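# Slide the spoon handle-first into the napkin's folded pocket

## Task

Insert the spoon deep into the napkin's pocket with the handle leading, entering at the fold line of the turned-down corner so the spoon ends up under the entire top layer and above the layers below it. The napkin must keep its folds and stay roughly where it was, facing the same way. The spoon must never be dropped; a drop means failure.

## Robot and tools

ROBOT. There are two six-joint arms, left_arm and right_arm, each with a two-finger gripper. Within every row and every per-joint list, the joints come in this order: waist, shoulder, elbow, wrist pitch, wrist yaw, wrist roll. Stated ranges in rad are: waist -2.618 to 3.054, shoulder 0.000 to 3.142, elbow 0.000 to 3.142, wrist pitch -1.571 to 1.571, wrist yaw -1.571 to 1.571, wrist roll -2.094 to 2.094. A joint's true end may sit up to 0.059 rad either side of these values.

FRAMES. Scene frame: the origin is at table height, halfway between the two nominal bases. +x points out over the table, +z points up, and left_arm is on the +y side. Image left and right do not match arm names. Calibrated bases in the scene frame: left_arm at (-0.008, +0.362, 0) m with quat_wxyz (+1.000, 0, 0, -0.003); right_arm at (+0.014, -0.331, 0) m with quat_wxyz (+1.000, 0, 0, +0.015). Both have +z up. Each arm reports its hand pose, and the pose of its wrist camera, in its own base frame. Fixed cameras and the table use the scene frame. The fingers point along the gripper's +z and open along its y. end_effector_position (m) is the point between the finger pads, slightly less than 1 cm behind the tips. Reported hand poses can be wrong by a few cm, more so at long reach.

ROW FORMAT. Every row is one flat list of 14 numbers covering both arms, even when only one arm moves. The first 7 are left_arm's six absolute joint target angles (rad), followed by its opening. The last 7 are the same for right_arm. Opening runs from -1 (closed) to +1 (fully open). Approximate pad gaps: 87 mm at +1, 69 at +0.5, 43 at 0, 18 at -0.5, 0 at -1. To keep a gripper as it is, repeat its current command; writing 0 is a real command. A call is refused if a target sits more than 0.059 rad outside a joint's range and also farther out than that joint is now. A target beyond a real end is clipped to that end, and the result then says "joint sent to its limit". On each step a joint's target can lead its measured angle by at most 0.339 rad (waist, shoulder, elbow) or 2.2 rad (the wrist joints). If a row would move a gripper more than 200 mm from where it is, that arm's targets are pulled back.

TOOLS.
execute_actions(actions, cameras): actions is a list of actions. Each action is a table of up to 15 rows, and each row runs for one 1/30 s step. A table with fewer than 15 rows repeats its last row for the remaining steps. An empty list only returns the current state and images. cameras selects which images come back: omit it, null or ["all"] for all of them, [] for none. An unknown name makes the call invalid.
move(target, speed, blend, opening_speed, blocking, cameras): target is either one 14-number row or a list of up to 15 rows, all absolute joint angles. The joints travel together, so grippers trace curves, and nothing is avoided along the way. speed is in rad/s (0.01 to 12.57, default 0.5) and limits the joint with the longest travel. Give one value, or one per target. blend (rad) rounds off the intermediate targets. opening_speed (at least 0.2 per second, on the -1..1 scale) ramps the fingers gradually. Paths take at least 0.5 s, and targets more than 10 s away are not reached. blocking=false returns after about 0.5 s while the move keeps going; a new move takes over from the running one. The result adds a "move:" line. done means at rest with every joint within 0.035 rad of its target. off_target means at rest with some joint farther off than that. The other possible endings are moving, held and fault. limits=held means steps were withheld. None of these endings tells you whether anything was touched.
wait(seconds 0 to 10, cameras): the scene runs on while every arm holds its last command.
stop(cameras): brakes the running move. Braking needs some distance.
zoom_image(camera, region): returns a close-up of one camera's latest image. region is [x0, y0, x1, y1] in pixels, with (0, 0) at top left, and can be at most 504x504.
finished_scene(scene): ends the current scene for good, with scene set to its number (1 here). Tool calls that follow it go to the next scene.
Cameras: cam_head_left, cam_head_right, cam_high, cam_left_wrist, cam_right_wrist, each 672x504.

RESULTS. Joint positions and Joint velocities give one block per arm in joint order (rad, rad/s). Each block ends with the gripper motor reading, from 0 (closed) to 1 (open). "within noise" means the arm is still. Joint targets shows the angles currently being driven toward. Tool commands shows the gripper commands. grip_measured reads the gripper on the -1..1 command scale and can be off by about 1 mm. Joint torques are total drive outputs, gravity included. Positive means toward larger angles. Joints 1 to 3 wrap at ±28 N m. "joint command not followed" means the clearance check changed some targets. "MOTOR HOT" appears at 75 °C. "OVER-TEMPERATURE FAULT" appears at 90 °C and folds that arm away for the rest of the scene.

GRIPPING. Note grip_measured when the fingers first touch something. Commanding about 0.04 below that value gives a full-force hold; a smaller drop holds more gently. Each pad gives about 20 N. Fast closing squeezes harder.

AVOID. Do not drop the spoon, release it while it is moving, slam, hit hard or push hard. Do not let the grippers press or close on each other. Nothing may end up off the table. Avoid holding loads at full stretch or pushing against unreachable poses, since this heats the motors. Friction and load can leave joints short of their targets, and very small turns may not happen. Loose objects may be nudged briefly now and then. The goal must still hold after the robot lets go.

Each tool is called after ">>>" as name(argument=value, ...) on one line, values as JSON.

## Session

>>> execute_actions(actions=[])

>>> zoom_image(camera="cam_head_right", region=[280, 240, 460, 400])

>>> zoom_image(camera="cam_high", region=[270, 150, 490, 300])

Scene clock: 0.00 s.
left_arm: end_effector_position=(+0.3591, -0.0563, +0.1407) grip_measured=+1.000 end_effector_quat_wxyz=(+0.391, -0.267, +0.876, -0.088) | right_arm: end_effector_position=(+0.3301, +0.0277, +0.1123) grip_measured=+0.996 end_effector_quat_wxyz=(+0.386, +0.245, +0.889, +0.018)
Joint positions: left_arm=[-0.171 1.315 0.95 -0.395 -0.18 -0.686 1] | right_arm=[0.156 1.249 0.823 -0.389 0.267 0.587 0.998]
Joint velocities: within noise
Joint torques (N m): no reading
Heat: left arm: 39 °C; right arm: 41 °C.
Joint targets: left_arm=[-0.171 1.312 0.957 -0.398 -0.180 -0.686] | right_arm=[0.156 1.246 0.830 -0.393 0.266 0.587]
Tool commands: left_gripper/opening=+1.0 right_gripper/opening=+1.0

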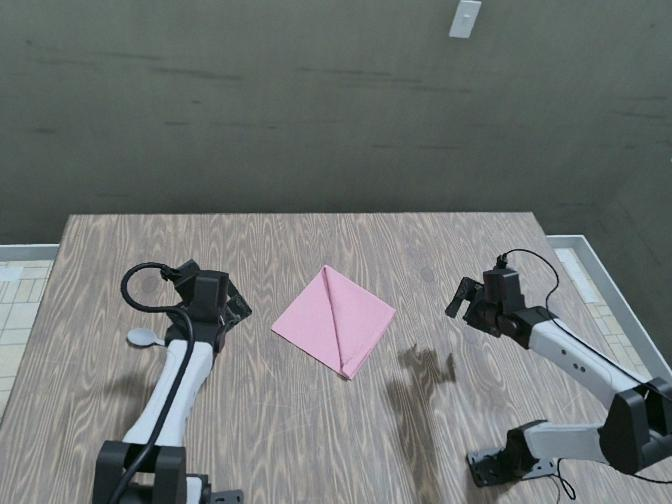

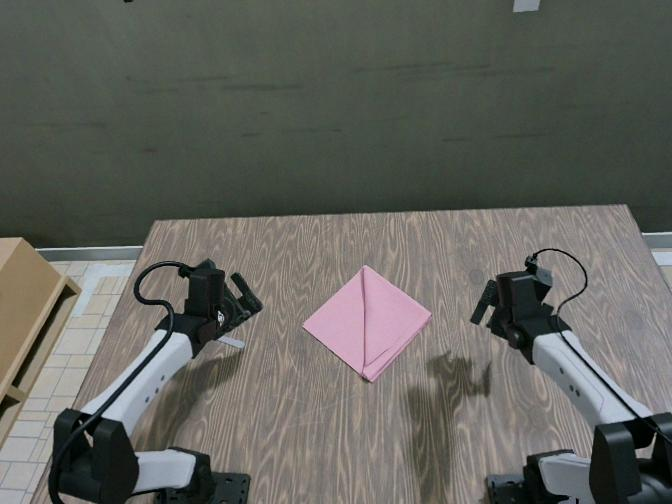

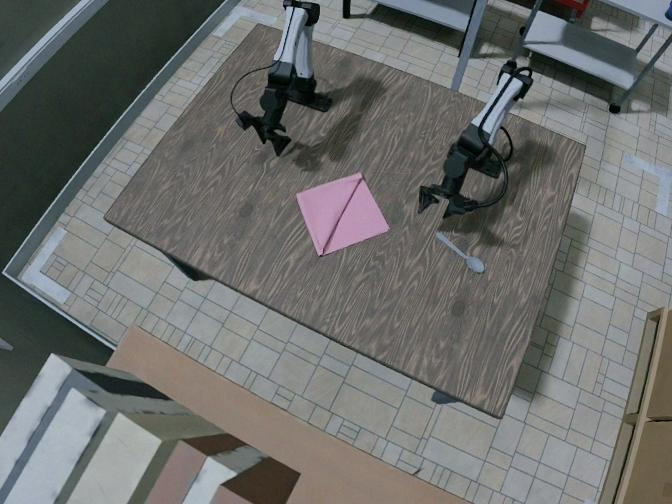

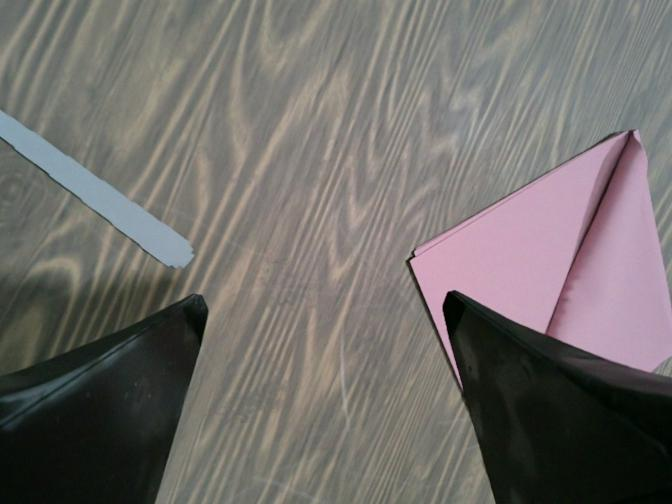

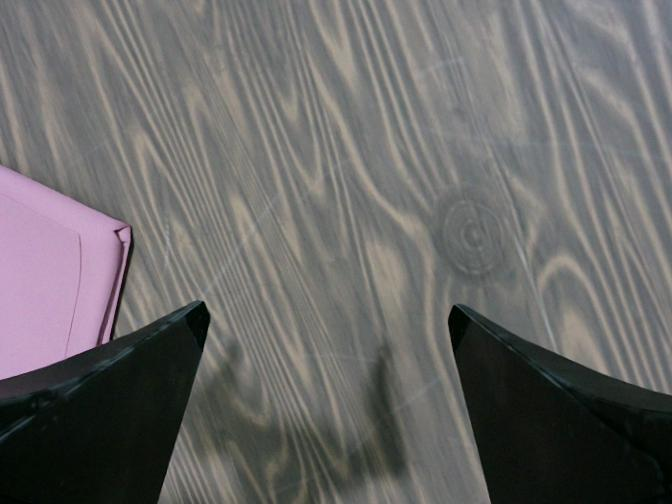

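Scaled by 2.800 from the camera's 672x504 image, which has a finer 960x720 frame.

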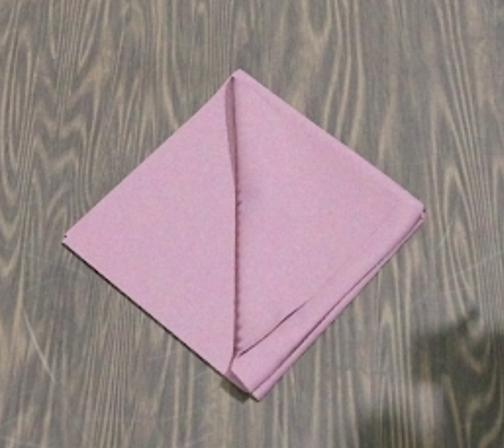

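Scaled by 2.291 from the camera's 672x504 image, which has a finer 960x720 frame.

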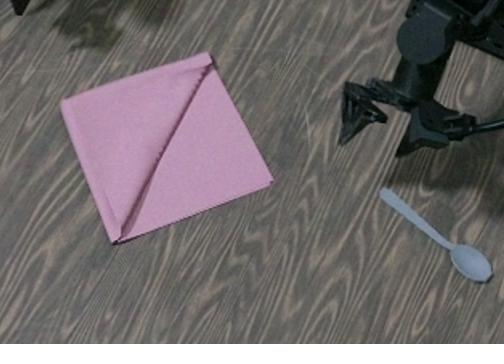

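>>> move(target=[0.11,1.918,1.582,-1.23,0,1.925,1, 0.156,1.246,0.95,-0.3,0,0,0.5], speed=0.9, cameras=["cam_left_wrist","cam_head_left","cam_head_right"])

Scene clock: 12.93 s.
left_arm: end_effector_position=(+0.3669, +0.0792, +0.0901) grip_measured=+1.000 end_effector_quat_wxyz=(+0.001, +0.786, +0.618, +0.008) | right_arm: end_effector_position=(+0.3598, +0.0554, +0.1600) grip_measured=+0.500 end_effector_quat_wxyz=(+0.450, -0.065, +0.890, +0.033)
Joint positions: left_arm=[0.105 1.897 1.56 -1.219 -0.007 1.913 1] | right_arm=[0.156 1.249 0.919 -0.305 0.01 0.007 0.75]
Joint velocities: within noise
Joint torques (N m): left_arm=[0.12 -6.78 7.79 0.29 0.13 0.17] | right_arm=[0.4 -5.08 9.76 1.72 -0.28 -0.04]
Heat: left arm: 42 °C; right arm: 43 °C.
Joint targets: left_arm=[0.110 1.918 1.582 -1.230 0.000 1.925] | right_arm=[0.156 1.246 0.950 -0.300 0.000 0.000]
move: done
Images, in order (width x height): cam_head_left 672x504, cam_head_right 672x504, cam_left_wrist 672x504.

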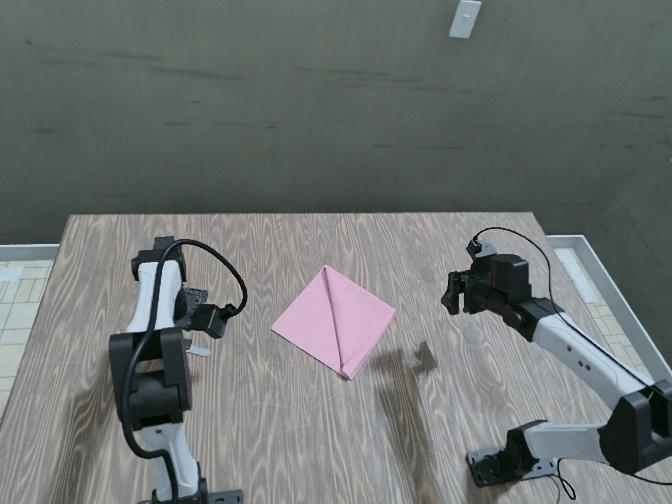

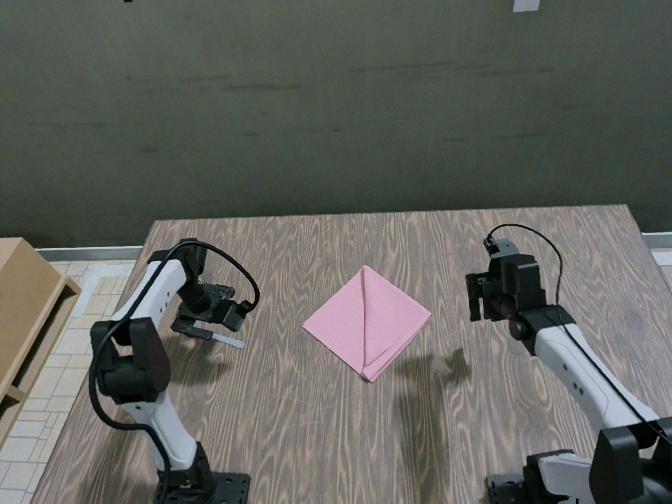

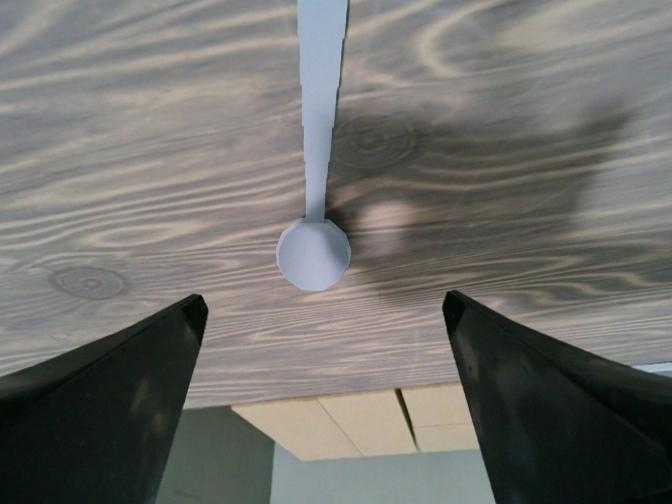

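>>> move(target=[0.15,1.995,1.437,-1.028,0,2.016,1, 0.156,1.246,0.95,-0.3,0,0,0.5], speed=0.5, cameras=["cam_left_wrist"])

Scene clock: 22.80 s.
left_arm: end_effector_position=(+0.3728, +0.0939, +0.0325) grip_measured=+1.000 end_effector_quat_wxyz=(-0.004, +0.801, +0.598, -0.001) | right_arm: end_effector_position=(+0.3598, +0.0554, +0.1601) grip_measured=+0.500 end_effector_quat_wxyz=(+0.450, -0.065, +0.890, +0.033)
Joint positions: left_arm=[0.146 1.98 1.442 -1.038 -0.006 2.005 1] | right_arm=[0.156 1.249 0.919 -0.304 0.009 0.006 0.75]
Joint velocities: within noise
Joint torques (N m): left_arm=[-0.01 -7.64 5.22 0.47 0.11 0.16] | right_arm=[0.28 -5.18 10.14 1.69 -0.28 -0.15]
Heat: left arm: 43 °C; right arm: 46 °C.
Joint targets: left_arm=[0.150 1.995 1.437 -1.028 0.000 2.016] | right_arm=[0.156 1.246 0.950 -0.300 0.000 0.000]
move: done
Images, in order (width x height): cam_left_wrist 672x504.

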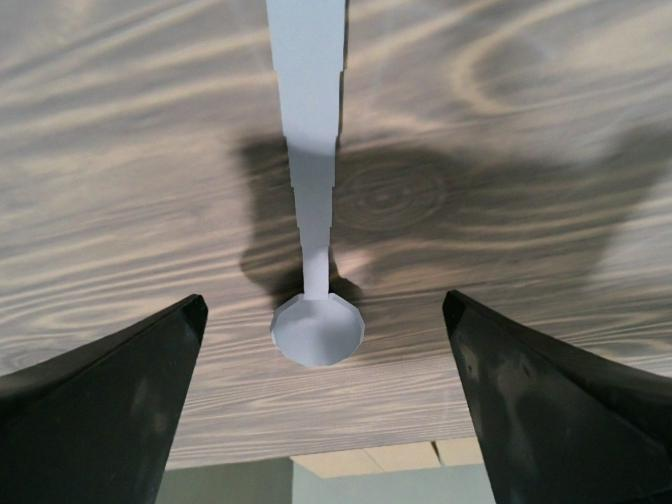

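>>> move(target=[0.177,2.05,1.415,-0.951,0,2.042,1, 0.156,1.246,0.95,-0.3,0,0,0.5], speed=0.25, cameras=["cam_left_wrist"])

Scene clock: 29.07 s.
left_arm: end_effector_position=(+0.3796, +0.1046, +0.0107) grip_measured=+1.000 end_effector_quat_wxyz=(-0.002, +0.801, +0.598, +0.003) | right_arm: end_effector_position=(+0.3598, +0.0554, +0.1601) grip_measured=+0.500 end_effector_quat_wxyz=(+0.450, -0.065, +0.890, +0.033)
Joint positions: left_arm=[0.171 2.029 1.423 -0.961 -0.006 2.031 1] | right_arm=[0.156 1.249 0.919 -0.304 0.009 0.006 0.75]
Joint velocities: within noise
Joint torques (N m): left_arm=[0.14 -7.56 4.88 0.51 0.11 0.16] | right_arm=[0.47 -5.12 9.63 1.69 -0.26 -0.16]
Heat: left arm: 43 °C; right arm: 47 °C.
Joint targets: left_arm=[0.177 2.050 1.415 -0.951 0.000 2.042] | right_arm=[0.156 1.246 0.950 -0.300 0.000 0.000]
move: done
Images, in order (width x height): cam_left_wrist 672x504.

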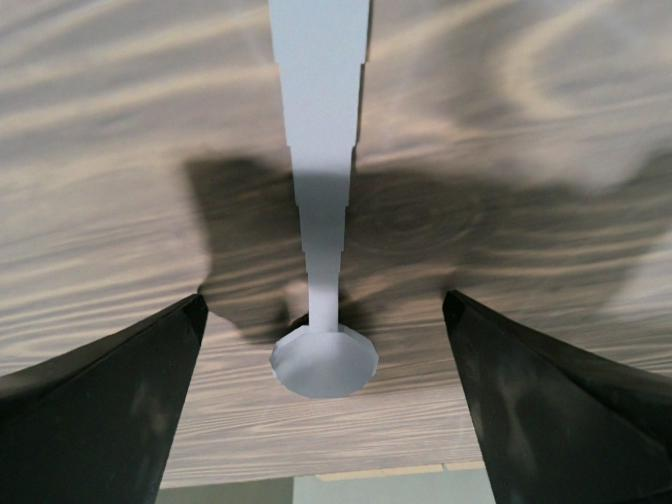

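>>> move(target=[0.177,2.05,1.415,-0.951,0,2.042,-0.85, 0.156,1.246,0.95,-0.3,0,0,0.5], opening_speed=0.7, cameras=["cam_left_wrist"])

Scene clock: 33.57 s.
left_arm: end_effector_position=(+0.3801, +0.1044, +0.0107) grip_measured=-0.715 end_effector_quat_wxyz=(-0.001, +0.802, +0.598, +0.003) | right_arm: end_effector_position=(+0.3598, +0.0554, +0.1601) grip_measured=+0.500 end_effector_quat_wxyz=(+0.450, -0.065, +0.890, +0.033)
Joint positions: left_arm=[0.171 2.029 1.423 -0.959 -0.004 2.032 0.142] | right_arm=[0.156 1.249 0.919 -0.304 0.009 0.006 0.75]
Joint velocities: within noise
Joint torques (N m): left_arm=[0.14 -7.56 4.89 0.49 0.1 0.14] | right_arm=[0.31 -5.12 9.94 1.69 -0.23 -0.11]
Heat: left arm: 42 °C; right arm: 48 °C.
Joint targets: left_arm=[0.177 2.050 1.415 -0.951 0.000 2.042] | right_arm=[0.156 1.246 0.950 -0.300 0.000 0.000]
move: done
Images, in order (width x height): cam_left_wrist 672x504.

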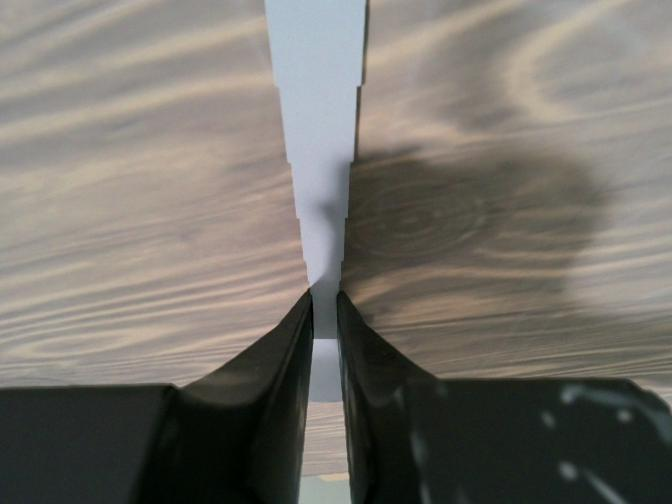

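>>> move(target=[[0.177,1.82,1.425,-1.175,0,2.042,-0.85, 0.156,1.246,0.95,-0.3,0,0,0.5],[-0.1,1.82,1.437,-1.19,0,0,-0.85, 0.156,1.246,0.95,-0.3,0,0,0.5],[-0.1,2.02,1.437,-1.0,0,0,-0.85, 0.156,1.246,0.95,-0.3,0,0,0.5]], speed=[0.3,0.8,0.3], cameras=["cam_left_wrist","cam_head_right"])

Scene clock: 41.13 s.
left_arm: end_effector_position=(+0.3215, -0.0295, +0.0197) grip_measured=-0.715 end_effector_quat_wxyz=(-0.009, +0.053, +0.999, +0.002) | right_arm: end_effector_position=(+0.3598, +0.0554, +0.1601) grip_measured=+0.500 end_effector_quat_wxyz=(+0.450, -0.065, +0.890, +0.033)
Joint positions: left_arm=[-0.095 2.005 1.423 -1.006 -0.004 0.011 0.143] | right_arm=[0.156 1.249 0.919 -0.304 0.009 0.006 0.75]
Joint velocities: within noise
Joint torques (N m): left_arm=[-0.95 -7.94 6.84 0.56 0.03 -0.09] | right_arm=[0.34 -4.83 9.73 1.7 -0.25 -0.08]
Heat: left arm: 42 °C; right arm: 50 °C.
Joint targets: left_arm=[-0.100 2.020 1.437 -1.000 0.000 0.000] | right_arm=[0.156 1.246 0.950 -0.300 0.000 0.000]
move: done
Images, in order (width x height): cam_head_right 672x504, cam_left_wrist 672x504.

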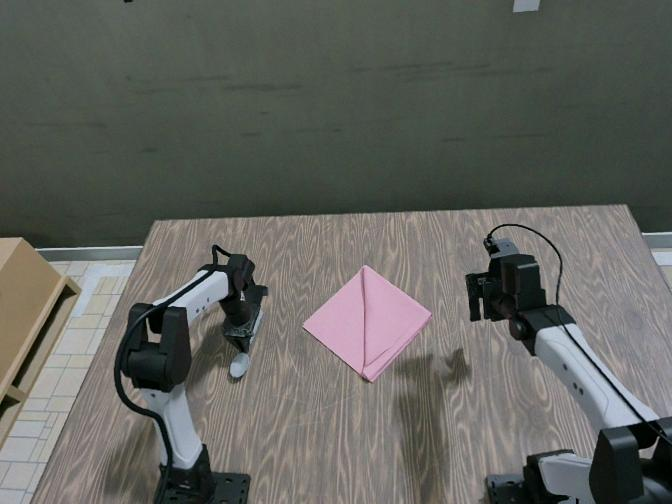

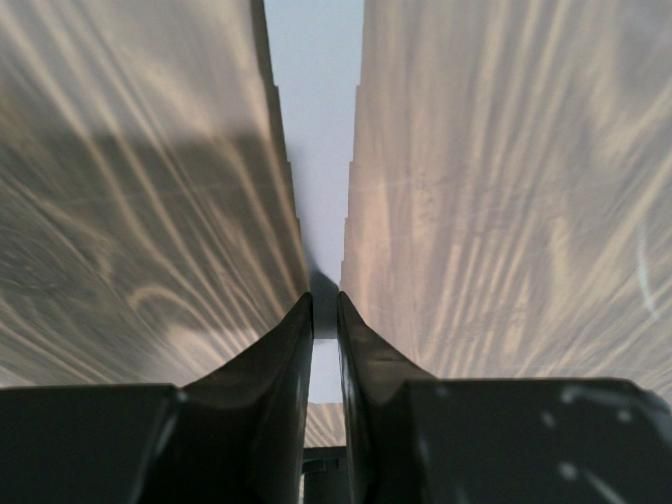

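>>> move(target=[[-0.1,2.05,1.437,-0.948,0,0,-0.85, 0.156,1.246,0.95,-0.3,0,0,0.5]], speed=0.15, cameras=[])

Scene clock: 43.60 s.
left_arm: end_effector_position=(+0.3319, -0.0305, +0.0101) grip_measured=-0.715 end_effector_quat_wxyz=(+0.005, +0.053, +0.999, +0.002) | right_arm: end_effector_position=(+0.3598, +0.0554, +0.1601) grip_measured=+0.500 end_effector_quat_wxyz=(+0.450, -0.065, +0.890, +0.033)
Joint positions: left_arm=[-0.095 2.029 1.423 -0.955 -0.004 0.011 0.143] | right_arm=[0.156 1.249 0.919 -0.304 0.009 0.006 0.75]
Joint velocities: within noise
Joint torques (N m): left_arm=[-0.95 -7.68 6.86 0.63 0.04 -0.1] | right_arm=[0.32 -4.82 10.03 1.74 -0.33 -0.08]
Heat: left arm: 43 °C; right arm: 50 °C.
Joint targets: left_arm=[-0.100 2.050 1.437 -0.948 0.000 0.000] | right_arm=[0.156 1.246 0.950 -0.300 0.000 0.000]
move: done
No camera images: "cameras" was empty.

>>> move(target=[[-0.1,2.05,1.437,-0.948,0,0,-0.5, 0.156,1.246,0.95,-0.3,0,0,0.5],[-0.1,1.88,1.437,-1.12,0,0,0.3, 0.156,1.246,0.95,-0.3,0,0,0.5],[-0.1,1.524,0.9555,-0.479,0,0,0.3, 0.156,1.246,0.95,-0.3,0,0,0.5]], speed=[0.3,0.3,0.5], opening_speed=0.5, cameras=["cam_left_wrist","cam_head_right"])

Scene clock: 53.03 s.
left_arm: end_effector_position=(+0.3338, -0.0307, +0.0536) grip_measured=+0.300 end_effector_quat_wxyz=(+0.247, +0.051, +0.968, -0.009) | right_arm: end_effector_position=(+0.3598, +0.0554, +0.1601) grip_measured=+0.500 end_effector_quat_wxyz=(+0.450, -0.065, +0.890, +0.033)
Joint positions: left_arm=[-0.095 1.55 0.966 -0.487 -0.004 0.011 0.65] | right_arm=[0.156 1.249 0.919 -0.304 0.009 0.006 0.75]
Joint velocities: within noise
Joint torques (N m): left_arm=[-0.98 -8.08 5.61 1.7 0.03 -0.1] | right_arm=[0.14 -5.04 9.73 1.71 -0.28 -0.08]
Heat: left arm: 44 °C; right arm: 51 °C.
Joint targets: left_arm=[-0.100 1.524 0.955 -0.479 0.000 0.000] | right_arm=[0.156 1.246 0.950 -0.300 0.000 0.000]
move: done
Images, in order (width x height): cam_head_right 672x504, cam_left_wrist 672x504.

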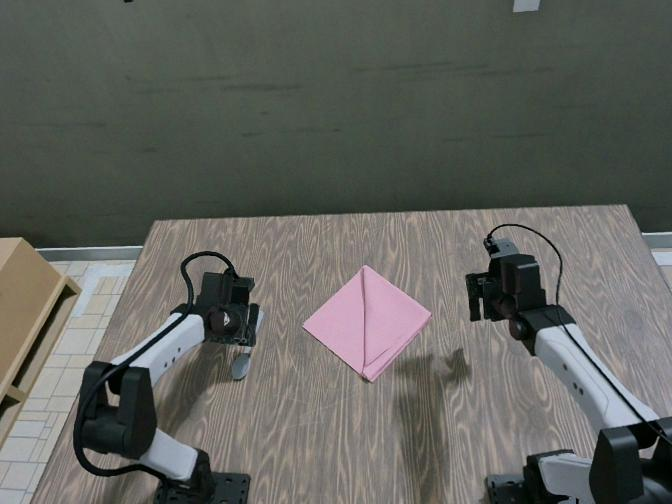

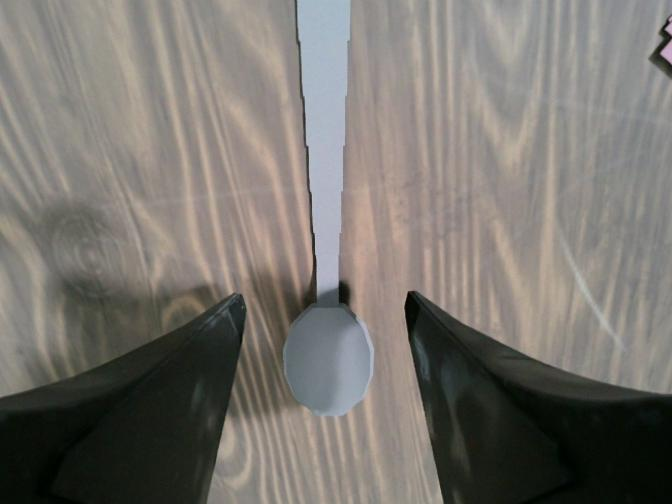

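>>> move(target=[[-0.1,1.56,0.86,-0.37,0,0,0.3, 0.156,1.246,0.95,-0.3,0,0,0.5],[-0.1,1.578,0.776,-0.262,0,0,0.3, 0.156,1.246,0.95,-0.3,0,0,0.5]], speed=0.25, cameras=["cam_left_wrist"])

Scene clock: 61.00 s.
left_arm: end_effector_position=(+0.3230, -0.0297, +0.0128) grip_measured=+0.300 end_effector_quat_wxyz=(+0.261, +0.050, +0.964, -0.009) | right_arm: end_effector_position=(+0.3598, +0.0554, +0.1601) grip_measured=+0.500 end_effector_quat_wxyz=(+0.450, -0.065, +0.890, +0.033)
Joint positions: left_arm=[-0.095 1.561 0.788 -0.27 -0.004 0.01 0.65] | right_arm=[0.156 1.249 0.919 -0.304 0.009 0.006 0.75]
Joint velocities: within noise
Joint torques (N m): left_arm=[-0.98 -4.48 5.19 1.76 0.02 -0.1] | right_arm=[0.27 -4.98 9.88 1.79 -0.24 -0.13]
Heat: left arm: 43 °C; right arm: 52 °C.
Joint targets: left_arm=[-0.100 1.578 0.776 -0.262 0.000 0.000] | right_arm=[0.156 1.246 0.950 -0.300 0.000 0.000]
move: done
Images, in order (width x height): cam_left_wrist 672x504.

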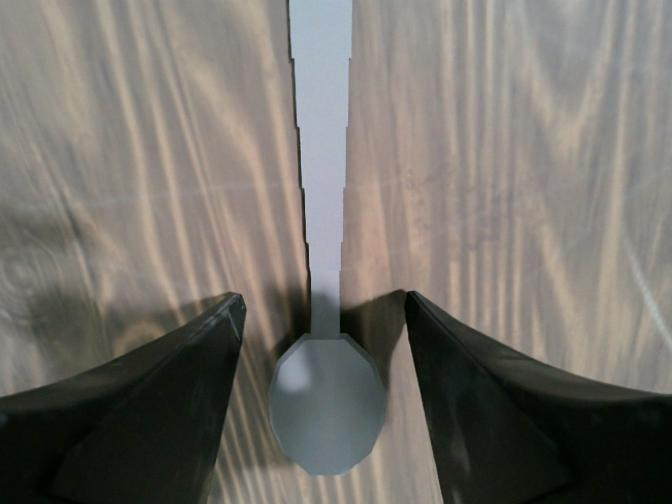

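Well aligned. Closing, then lifting and turning toward the napkin.

>>> move(target=[[-0.1,1.578,0.776,-0.262,0,0,-0.85, 0.156,1.246,0.95,-0.3,0,0,0.5],[-0.1,1.45,0.98,-0.57,0,0,-0.85, 0.156,1.246,0.95,-0.3,0,0,0.5],[-0.7,1.45,0.98,-0.57,0,0,-0.85, 0.156,1.246,0.95,-0.3,0,0,0.5]], speed=[0.3,0.3,0.5], opening_speed=0.7)

>>> zoom_image(camera="cam_high", region=[280, 140, 440, 270])

Scene clock: 68.17 s.
left_arm: end_effector_position=(+0.2429, -0.2033, +0.0665) grip_measured=-0.716 end_effector_quat_wxyz=(+0.226, +0.336, +0.911, -0.081) | right_arm: end_effector_position=(+0.3598, +0.0554, +0.1601) grip_measured=+0.500 end_effector_quat_wxyz=(+0.450, -0.065, +0.890, +0.033)
Joint positions: left_arm=[-0.698 1.475 0.955 -0.565 -0.001 0.01 0.142] | right_arm=[0.156 1.249 0.919 -0.304 0.009 0.006 0.75]
Joint velocities: within noise
Joint torques (N m): left_arm=[-0.58 -7.51 8.65 1.54 -0.01 -0.09] | right_arm=[0.32 -4.97 9.78 1.7 -0.28 -0.07]
Heat: left arm: 43 °C; right arm: 53 °C.
Joint targets: left_arm=[-0.700 1.450 0.980 -0.570 0.000 0.000] | right_arm=[0.156 1.246 0.950 -0.300 0.000 0.000]
move: done

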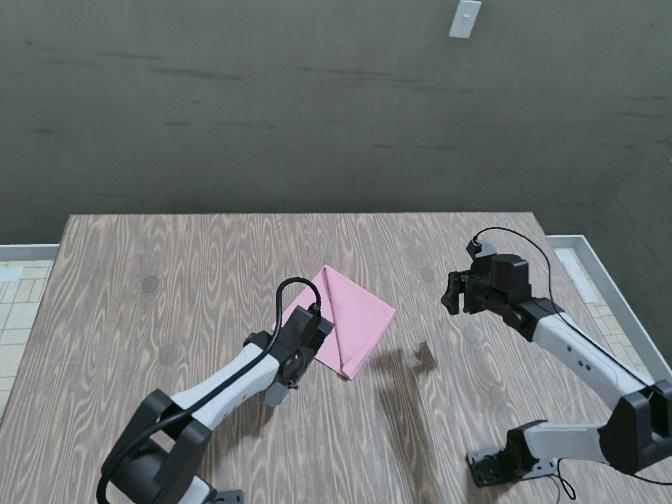

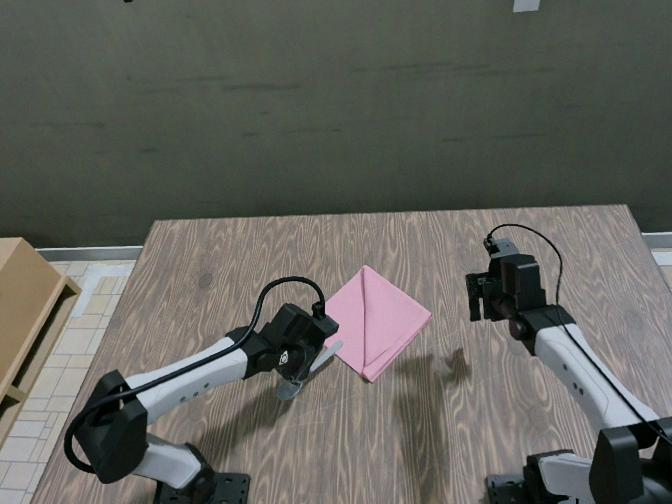

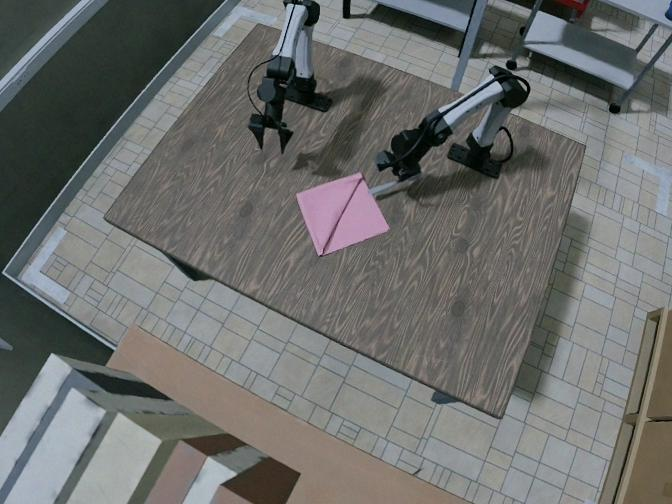

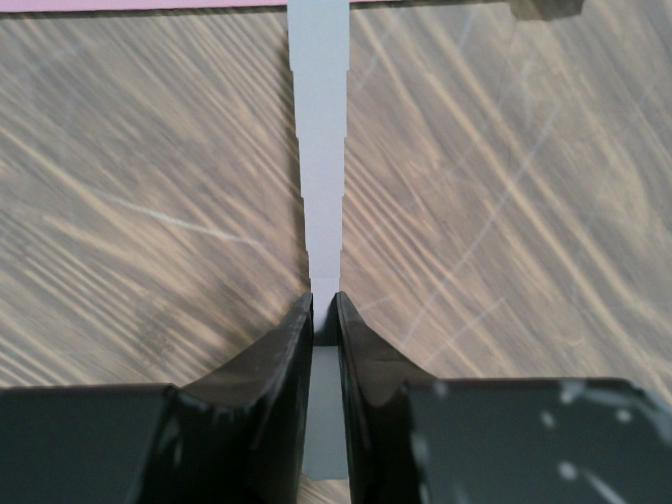

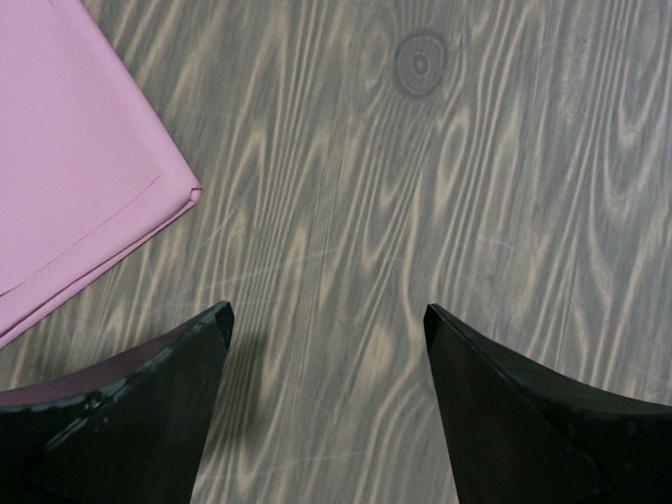

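Scaled by 3.150 from the camera's 672x504 image, which has a finer 960x720 frame.

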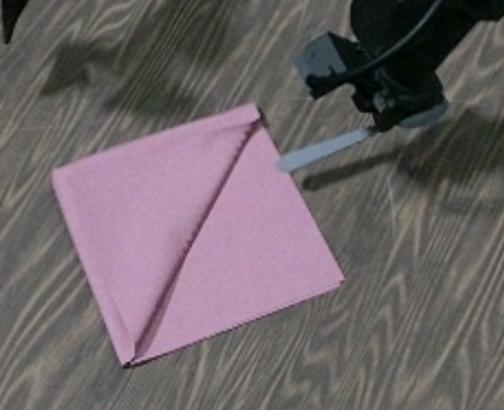

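>>> move(target=[-0.722,1.711,1.084,-0.498,0,0,-0.85, 0.156,1.246,0.95,-0.3,0,0,0.5], speed=0.25)

>>> zoom_image(camera="cam_left_wrist", region=[220, 0, 672, 280])

>>> zoom_image(camera="cam_high", region=[290, 150, 430, 270])

>>> zoom_image(camera="cam_head_right", region=[290, 255, 440, 395])

Scene clock: 76.83 s.
left_arm: end_effector_position=(+0.2633, -0.2279, +0.0316) grip_measured=-0.716 end_effector_quat_wxyz=(+0.194, +0.347, +0.915, -0.071) | right_arm: end_effector_position=(+0.3598, +0.0554, +0.1601) grip_measured=+0.500 end_effector_quat_wxyz=(+0.450, -0.065, +0.890, +0.033)
Joint positions: left_arm=[-0.715 1.697 1.055 -0.512 -0.001 0.01 0.142] | right_arm=[0.156 1.249 0.919 -0.304 0.009 0.006 0.75]
Joint velocities: within noise
Joint torques (N m): left_arm=[-1.18 -6.08 8.69 1.61 -0.01 -0.09] | right_arm=[0.51 -5.03 9.76 1.73 -0.27 -0.09]
Heat: left arm: 45 °C; right arm: 54 °C.
Joint targets: left_arm=[-0.722 1.711 1.084 -0.498 0.000 0.000] | right_arm=[0.156 1.246 0.950 -0.300 0.000 0.000]
move: done

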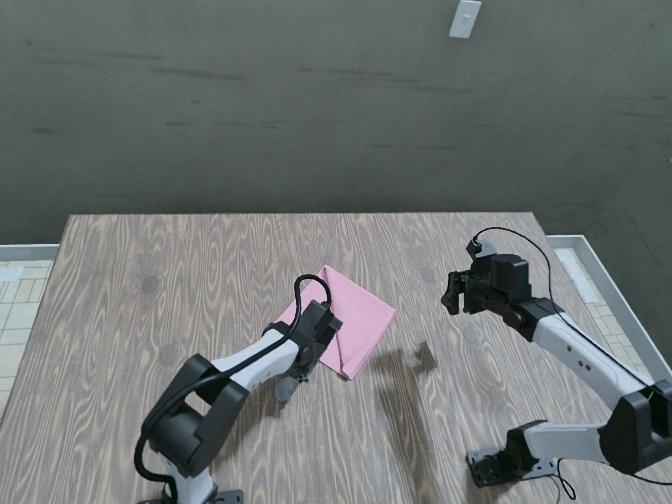

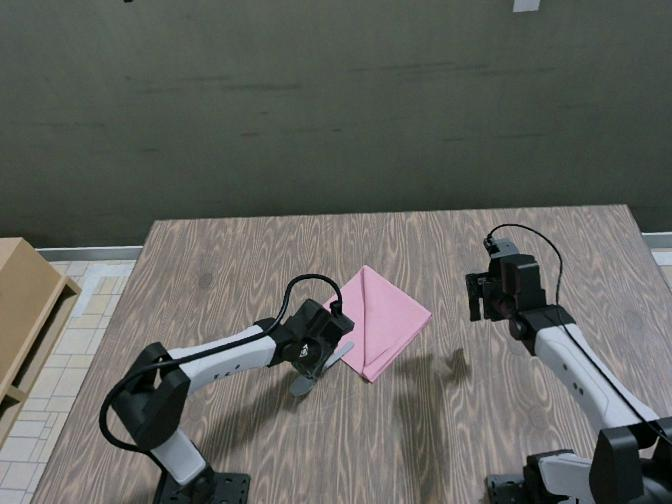

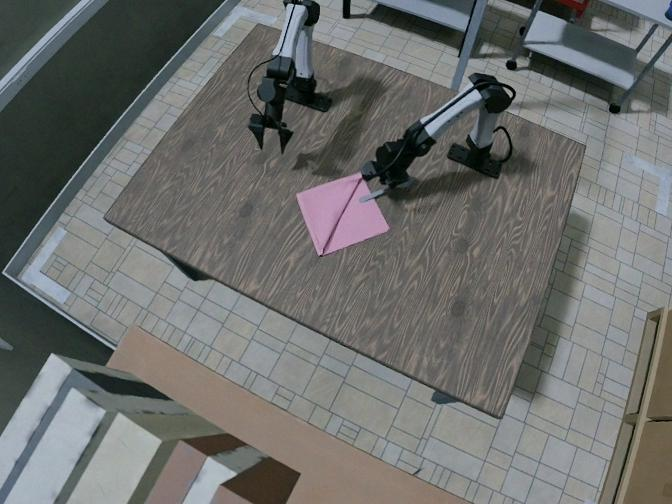

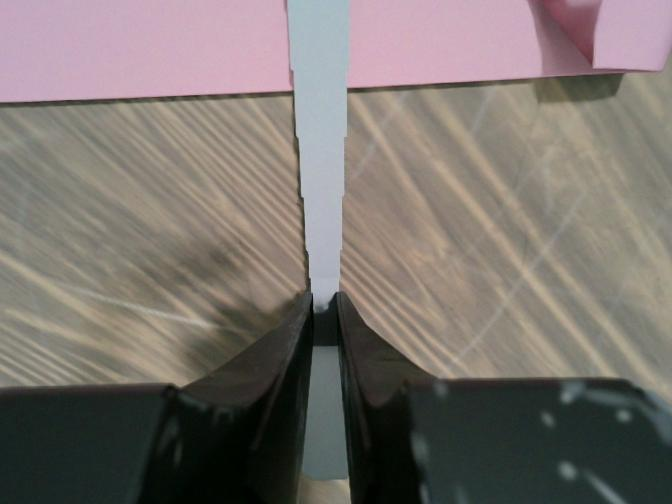

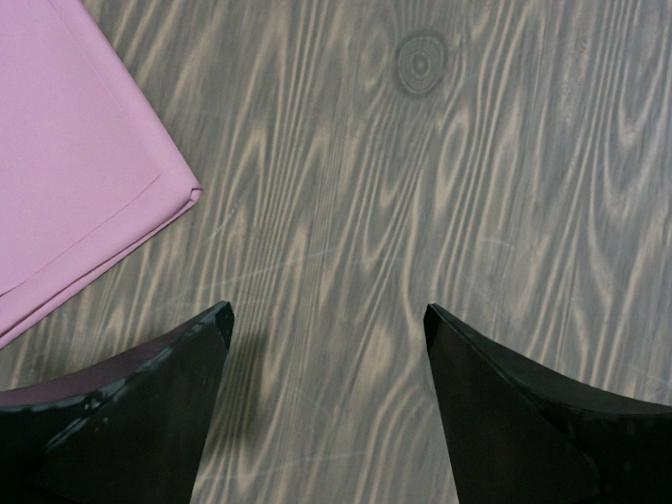

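Scaled by 1.115 from the camera's 672x504 image, which has a finer 960x720 frame.

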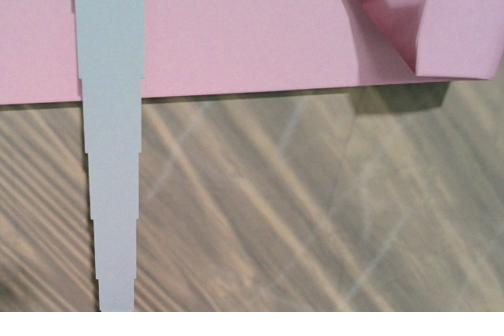

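Scaled by 3.600 from the camera's 672x504 image, which has a finer 960x720 frame.

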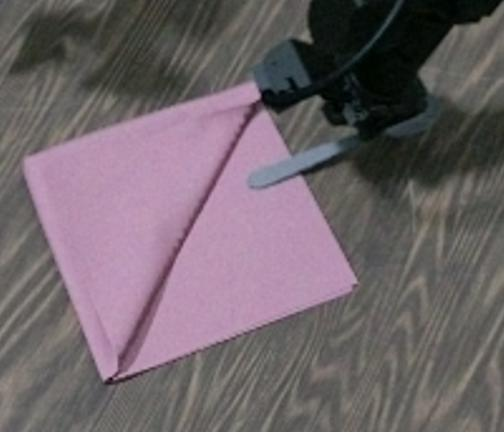

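Scaled by 3.360 from the camera's 672x504 image, which has a finer 960x720 frame.

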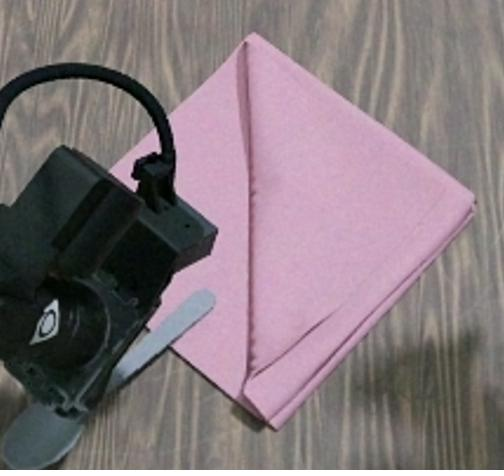

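>>> move(target=[-0.722,1.836,1.215,-0.503,0,0,-0.85, 0.156,1.246,0.95,-0.3,0,0,0.5], speed=0.15, cameras=["cam_left_wrist","cam_high","cam_head_right"])

>>> zoom_image(camera="cam_left_wrist", region=[220, 0, 672, 240])

>>> zoom_image(camera="cam_high", region=[290, 150, 430, 270])

>>> zoom_image(camera="cam_head_right", region=[320, 300, 400, 380])

Scene clock: 84.33 s.
left_arm: end_effector_position=(+0.2903, -0.2513, +0.0293) grip_measured=-0.716 end_effector_quat_wxyz=(+0.200, +0.346, +0.914, -0.073) | right_arm: end_effector_position=(+0.3598, +0.0554, +0.1601) grip_measured=+0.500 end_effector_quat_wxyz=(+0.450, -0.065, +0.890, +0.033)
Joint positions: left_arm=[-0.715 1.818 1.188 -0.511 -0.001 0.01 0.142] | right_arm=[0.156 1.249 0.919 -0.304 0.009 0.006 0.75]
Joint velocities: within noise
Joint torques (N m): left_arm=[-1.14 -6.78 8.61 1.57 0 -0.08] | right_arm=[0.31 -4.92 9.81 1.66 -0.29 -0.12]
Heat: left arm: 46 °C; right arm: 54 °C.
Joint targets: left_arm=[-0.722 1.836 1.215 -0.503 0.000 0.000] | right_arm=[0.156 1.246 0.950 -0.300 0.000 0.000]
move: done
Images, in order (width x height): cam_head_right 672x504, cam_high 672x504, cam_left_wrist 672x504.

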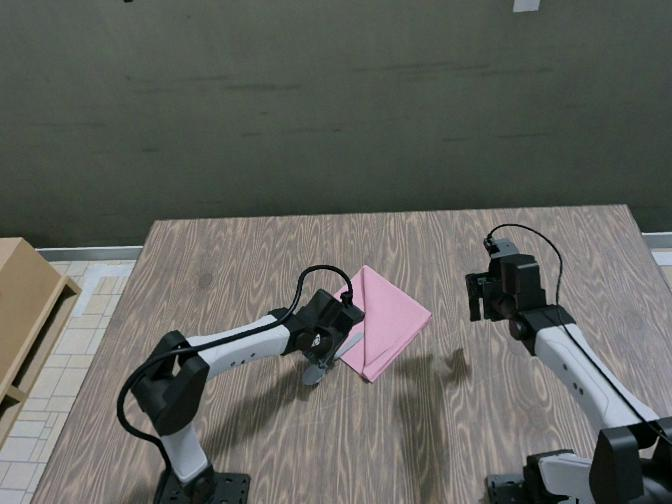

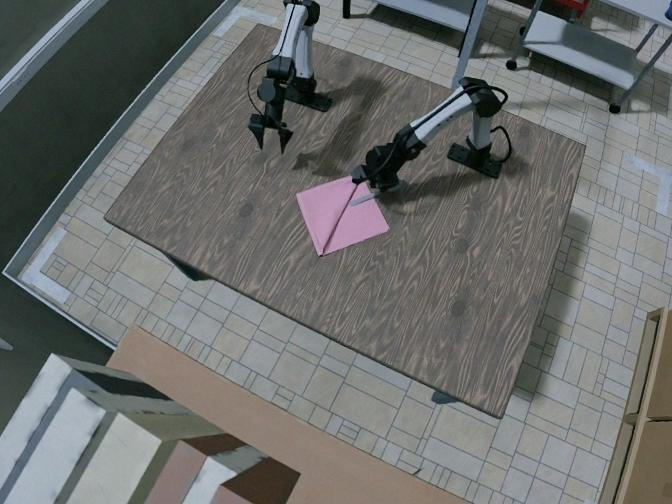

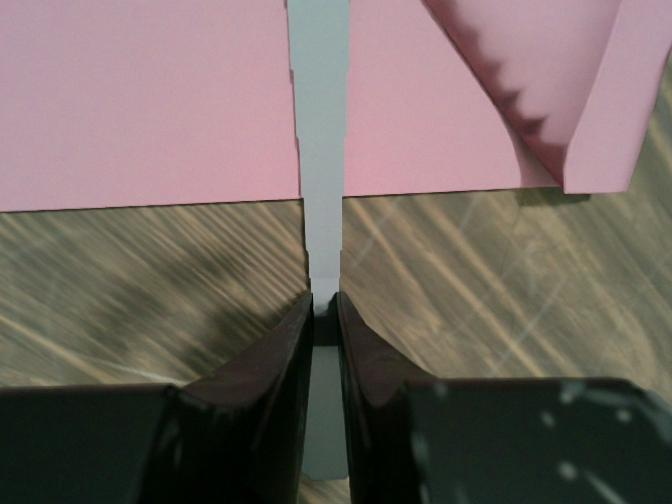

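Scaled by 1.115 from the camera's 672x504 image, which has a finer 960x720 frame.

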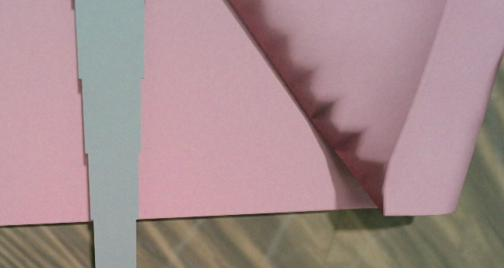

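Scaled by 3.600 from the camera's 672x504 image, which has a finer 960x720 frame.

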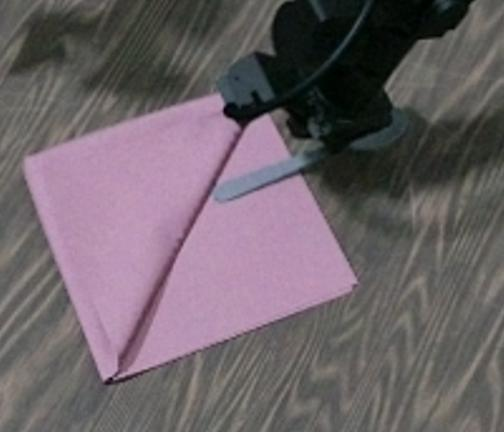

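Scaled by 6.300 from the camera's 672x504 image, which has a finer 960x720 frame.

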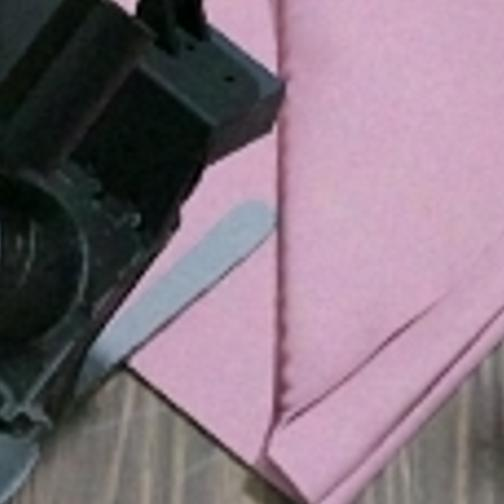

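>>> move(target=[-0.722,1.924,1.32,-0.516,0,0,-0.85, 0.156,1.246,0.95,-0.3,0,0,0.5], speed=0.08, cameras=["cam_left_wrist","cam_high","cam_head_right"])

>>> zoom_image(camera="cam_left_wrist", region=[220, 0, 672, 240])

>>> zoom_image(camera="cam_high", region=[290, 150, 430, 270])

>>> zoom_image(camera="cam_head_right", region=[320, 300, 400, 380])

Scene clock: 94.27 s.
left_arm: end_effector_position=(+0.3113, -0.2695, +0.0281) grip_measured=-0.716 end_effector_quat_wxyz=(+0.208, +0.345, +0.912, -0.076) | right_arm: end_effector_position=(+0.3598, +0.0554, +0.1601) grip_measured=+0.500 end_effector_quat_wxyz=(+0.450, -0.065, +0.890, +0.033)
Joint positions: left_arm=[-0.715 1.905 1.292 -0.511 -0.001 0.01 0.142] | right_arm=[0.156 1.249 0.919 -0.304 0.009 0.006 0.75]
Joint velocities: within noise
Joint torques (N m): left_arm=[-1.16 -7.42 8.72 1.44 -0.01 -0.08] | right_arm=[0.31 -5.05 10.03 1.74 -0.25 -0.03]
Heat: left arm: 46 °C; right arm: 55 °C.
Joint targets: left_arm=[-0.722 1.924 1.320 -0.516 0.000 0.000] | right_arm=[0.156 1.246 0.950 -0.300 0.000 0.000]
move: done
Images, in order (width x height): cam_head_right 672x504, cam_high 672x504, cam_left_wrist 672x504.

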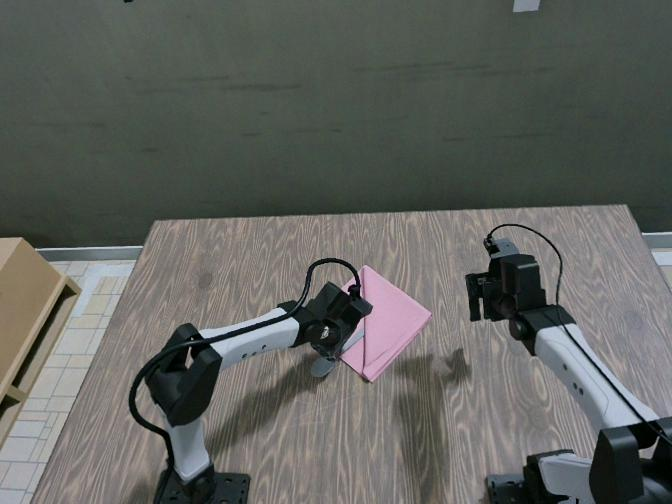

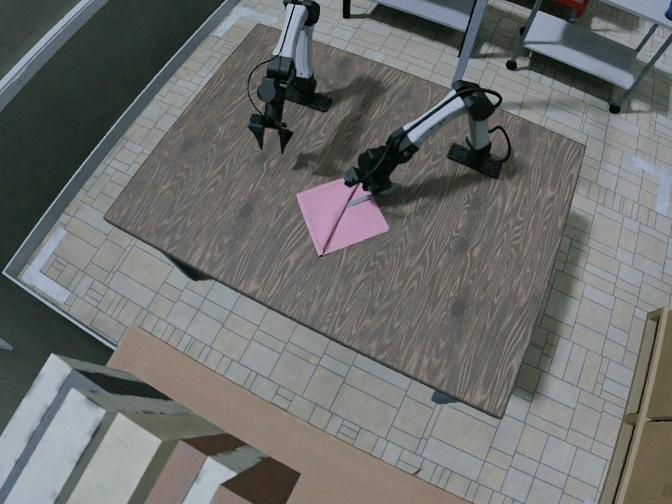

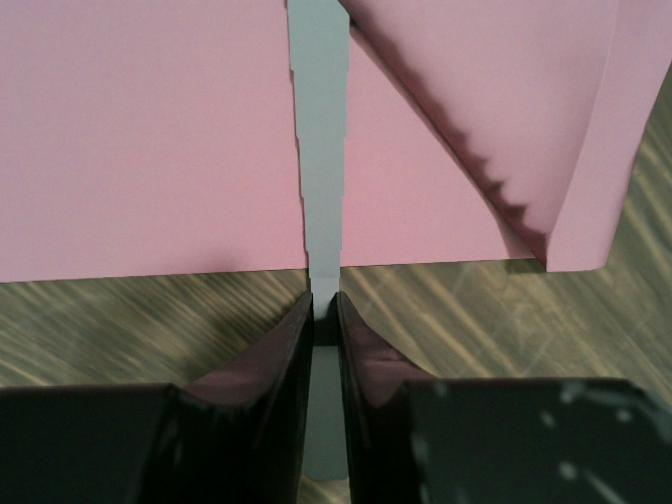

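Scaled by 1.115 from the camera's 672x504 image, which has a finer 960x720 frame.

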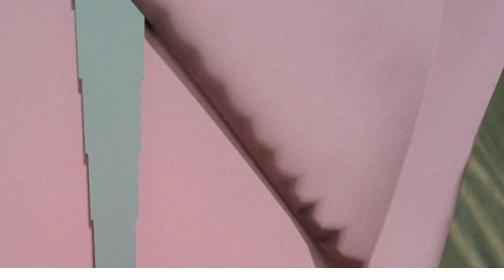

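Scaled by 3.600 from the camera's 672x504 image, which has a finer 960x720 frame.

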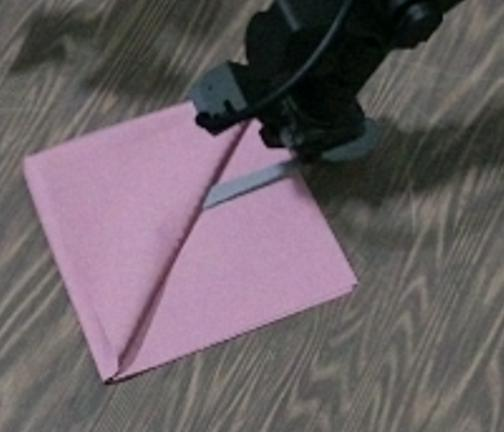

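Scaled by 6.300 from the camera's 672x504 image, which has a finer 960x720 frame.

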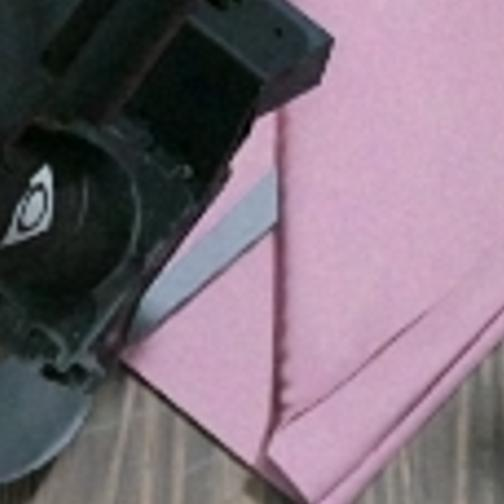

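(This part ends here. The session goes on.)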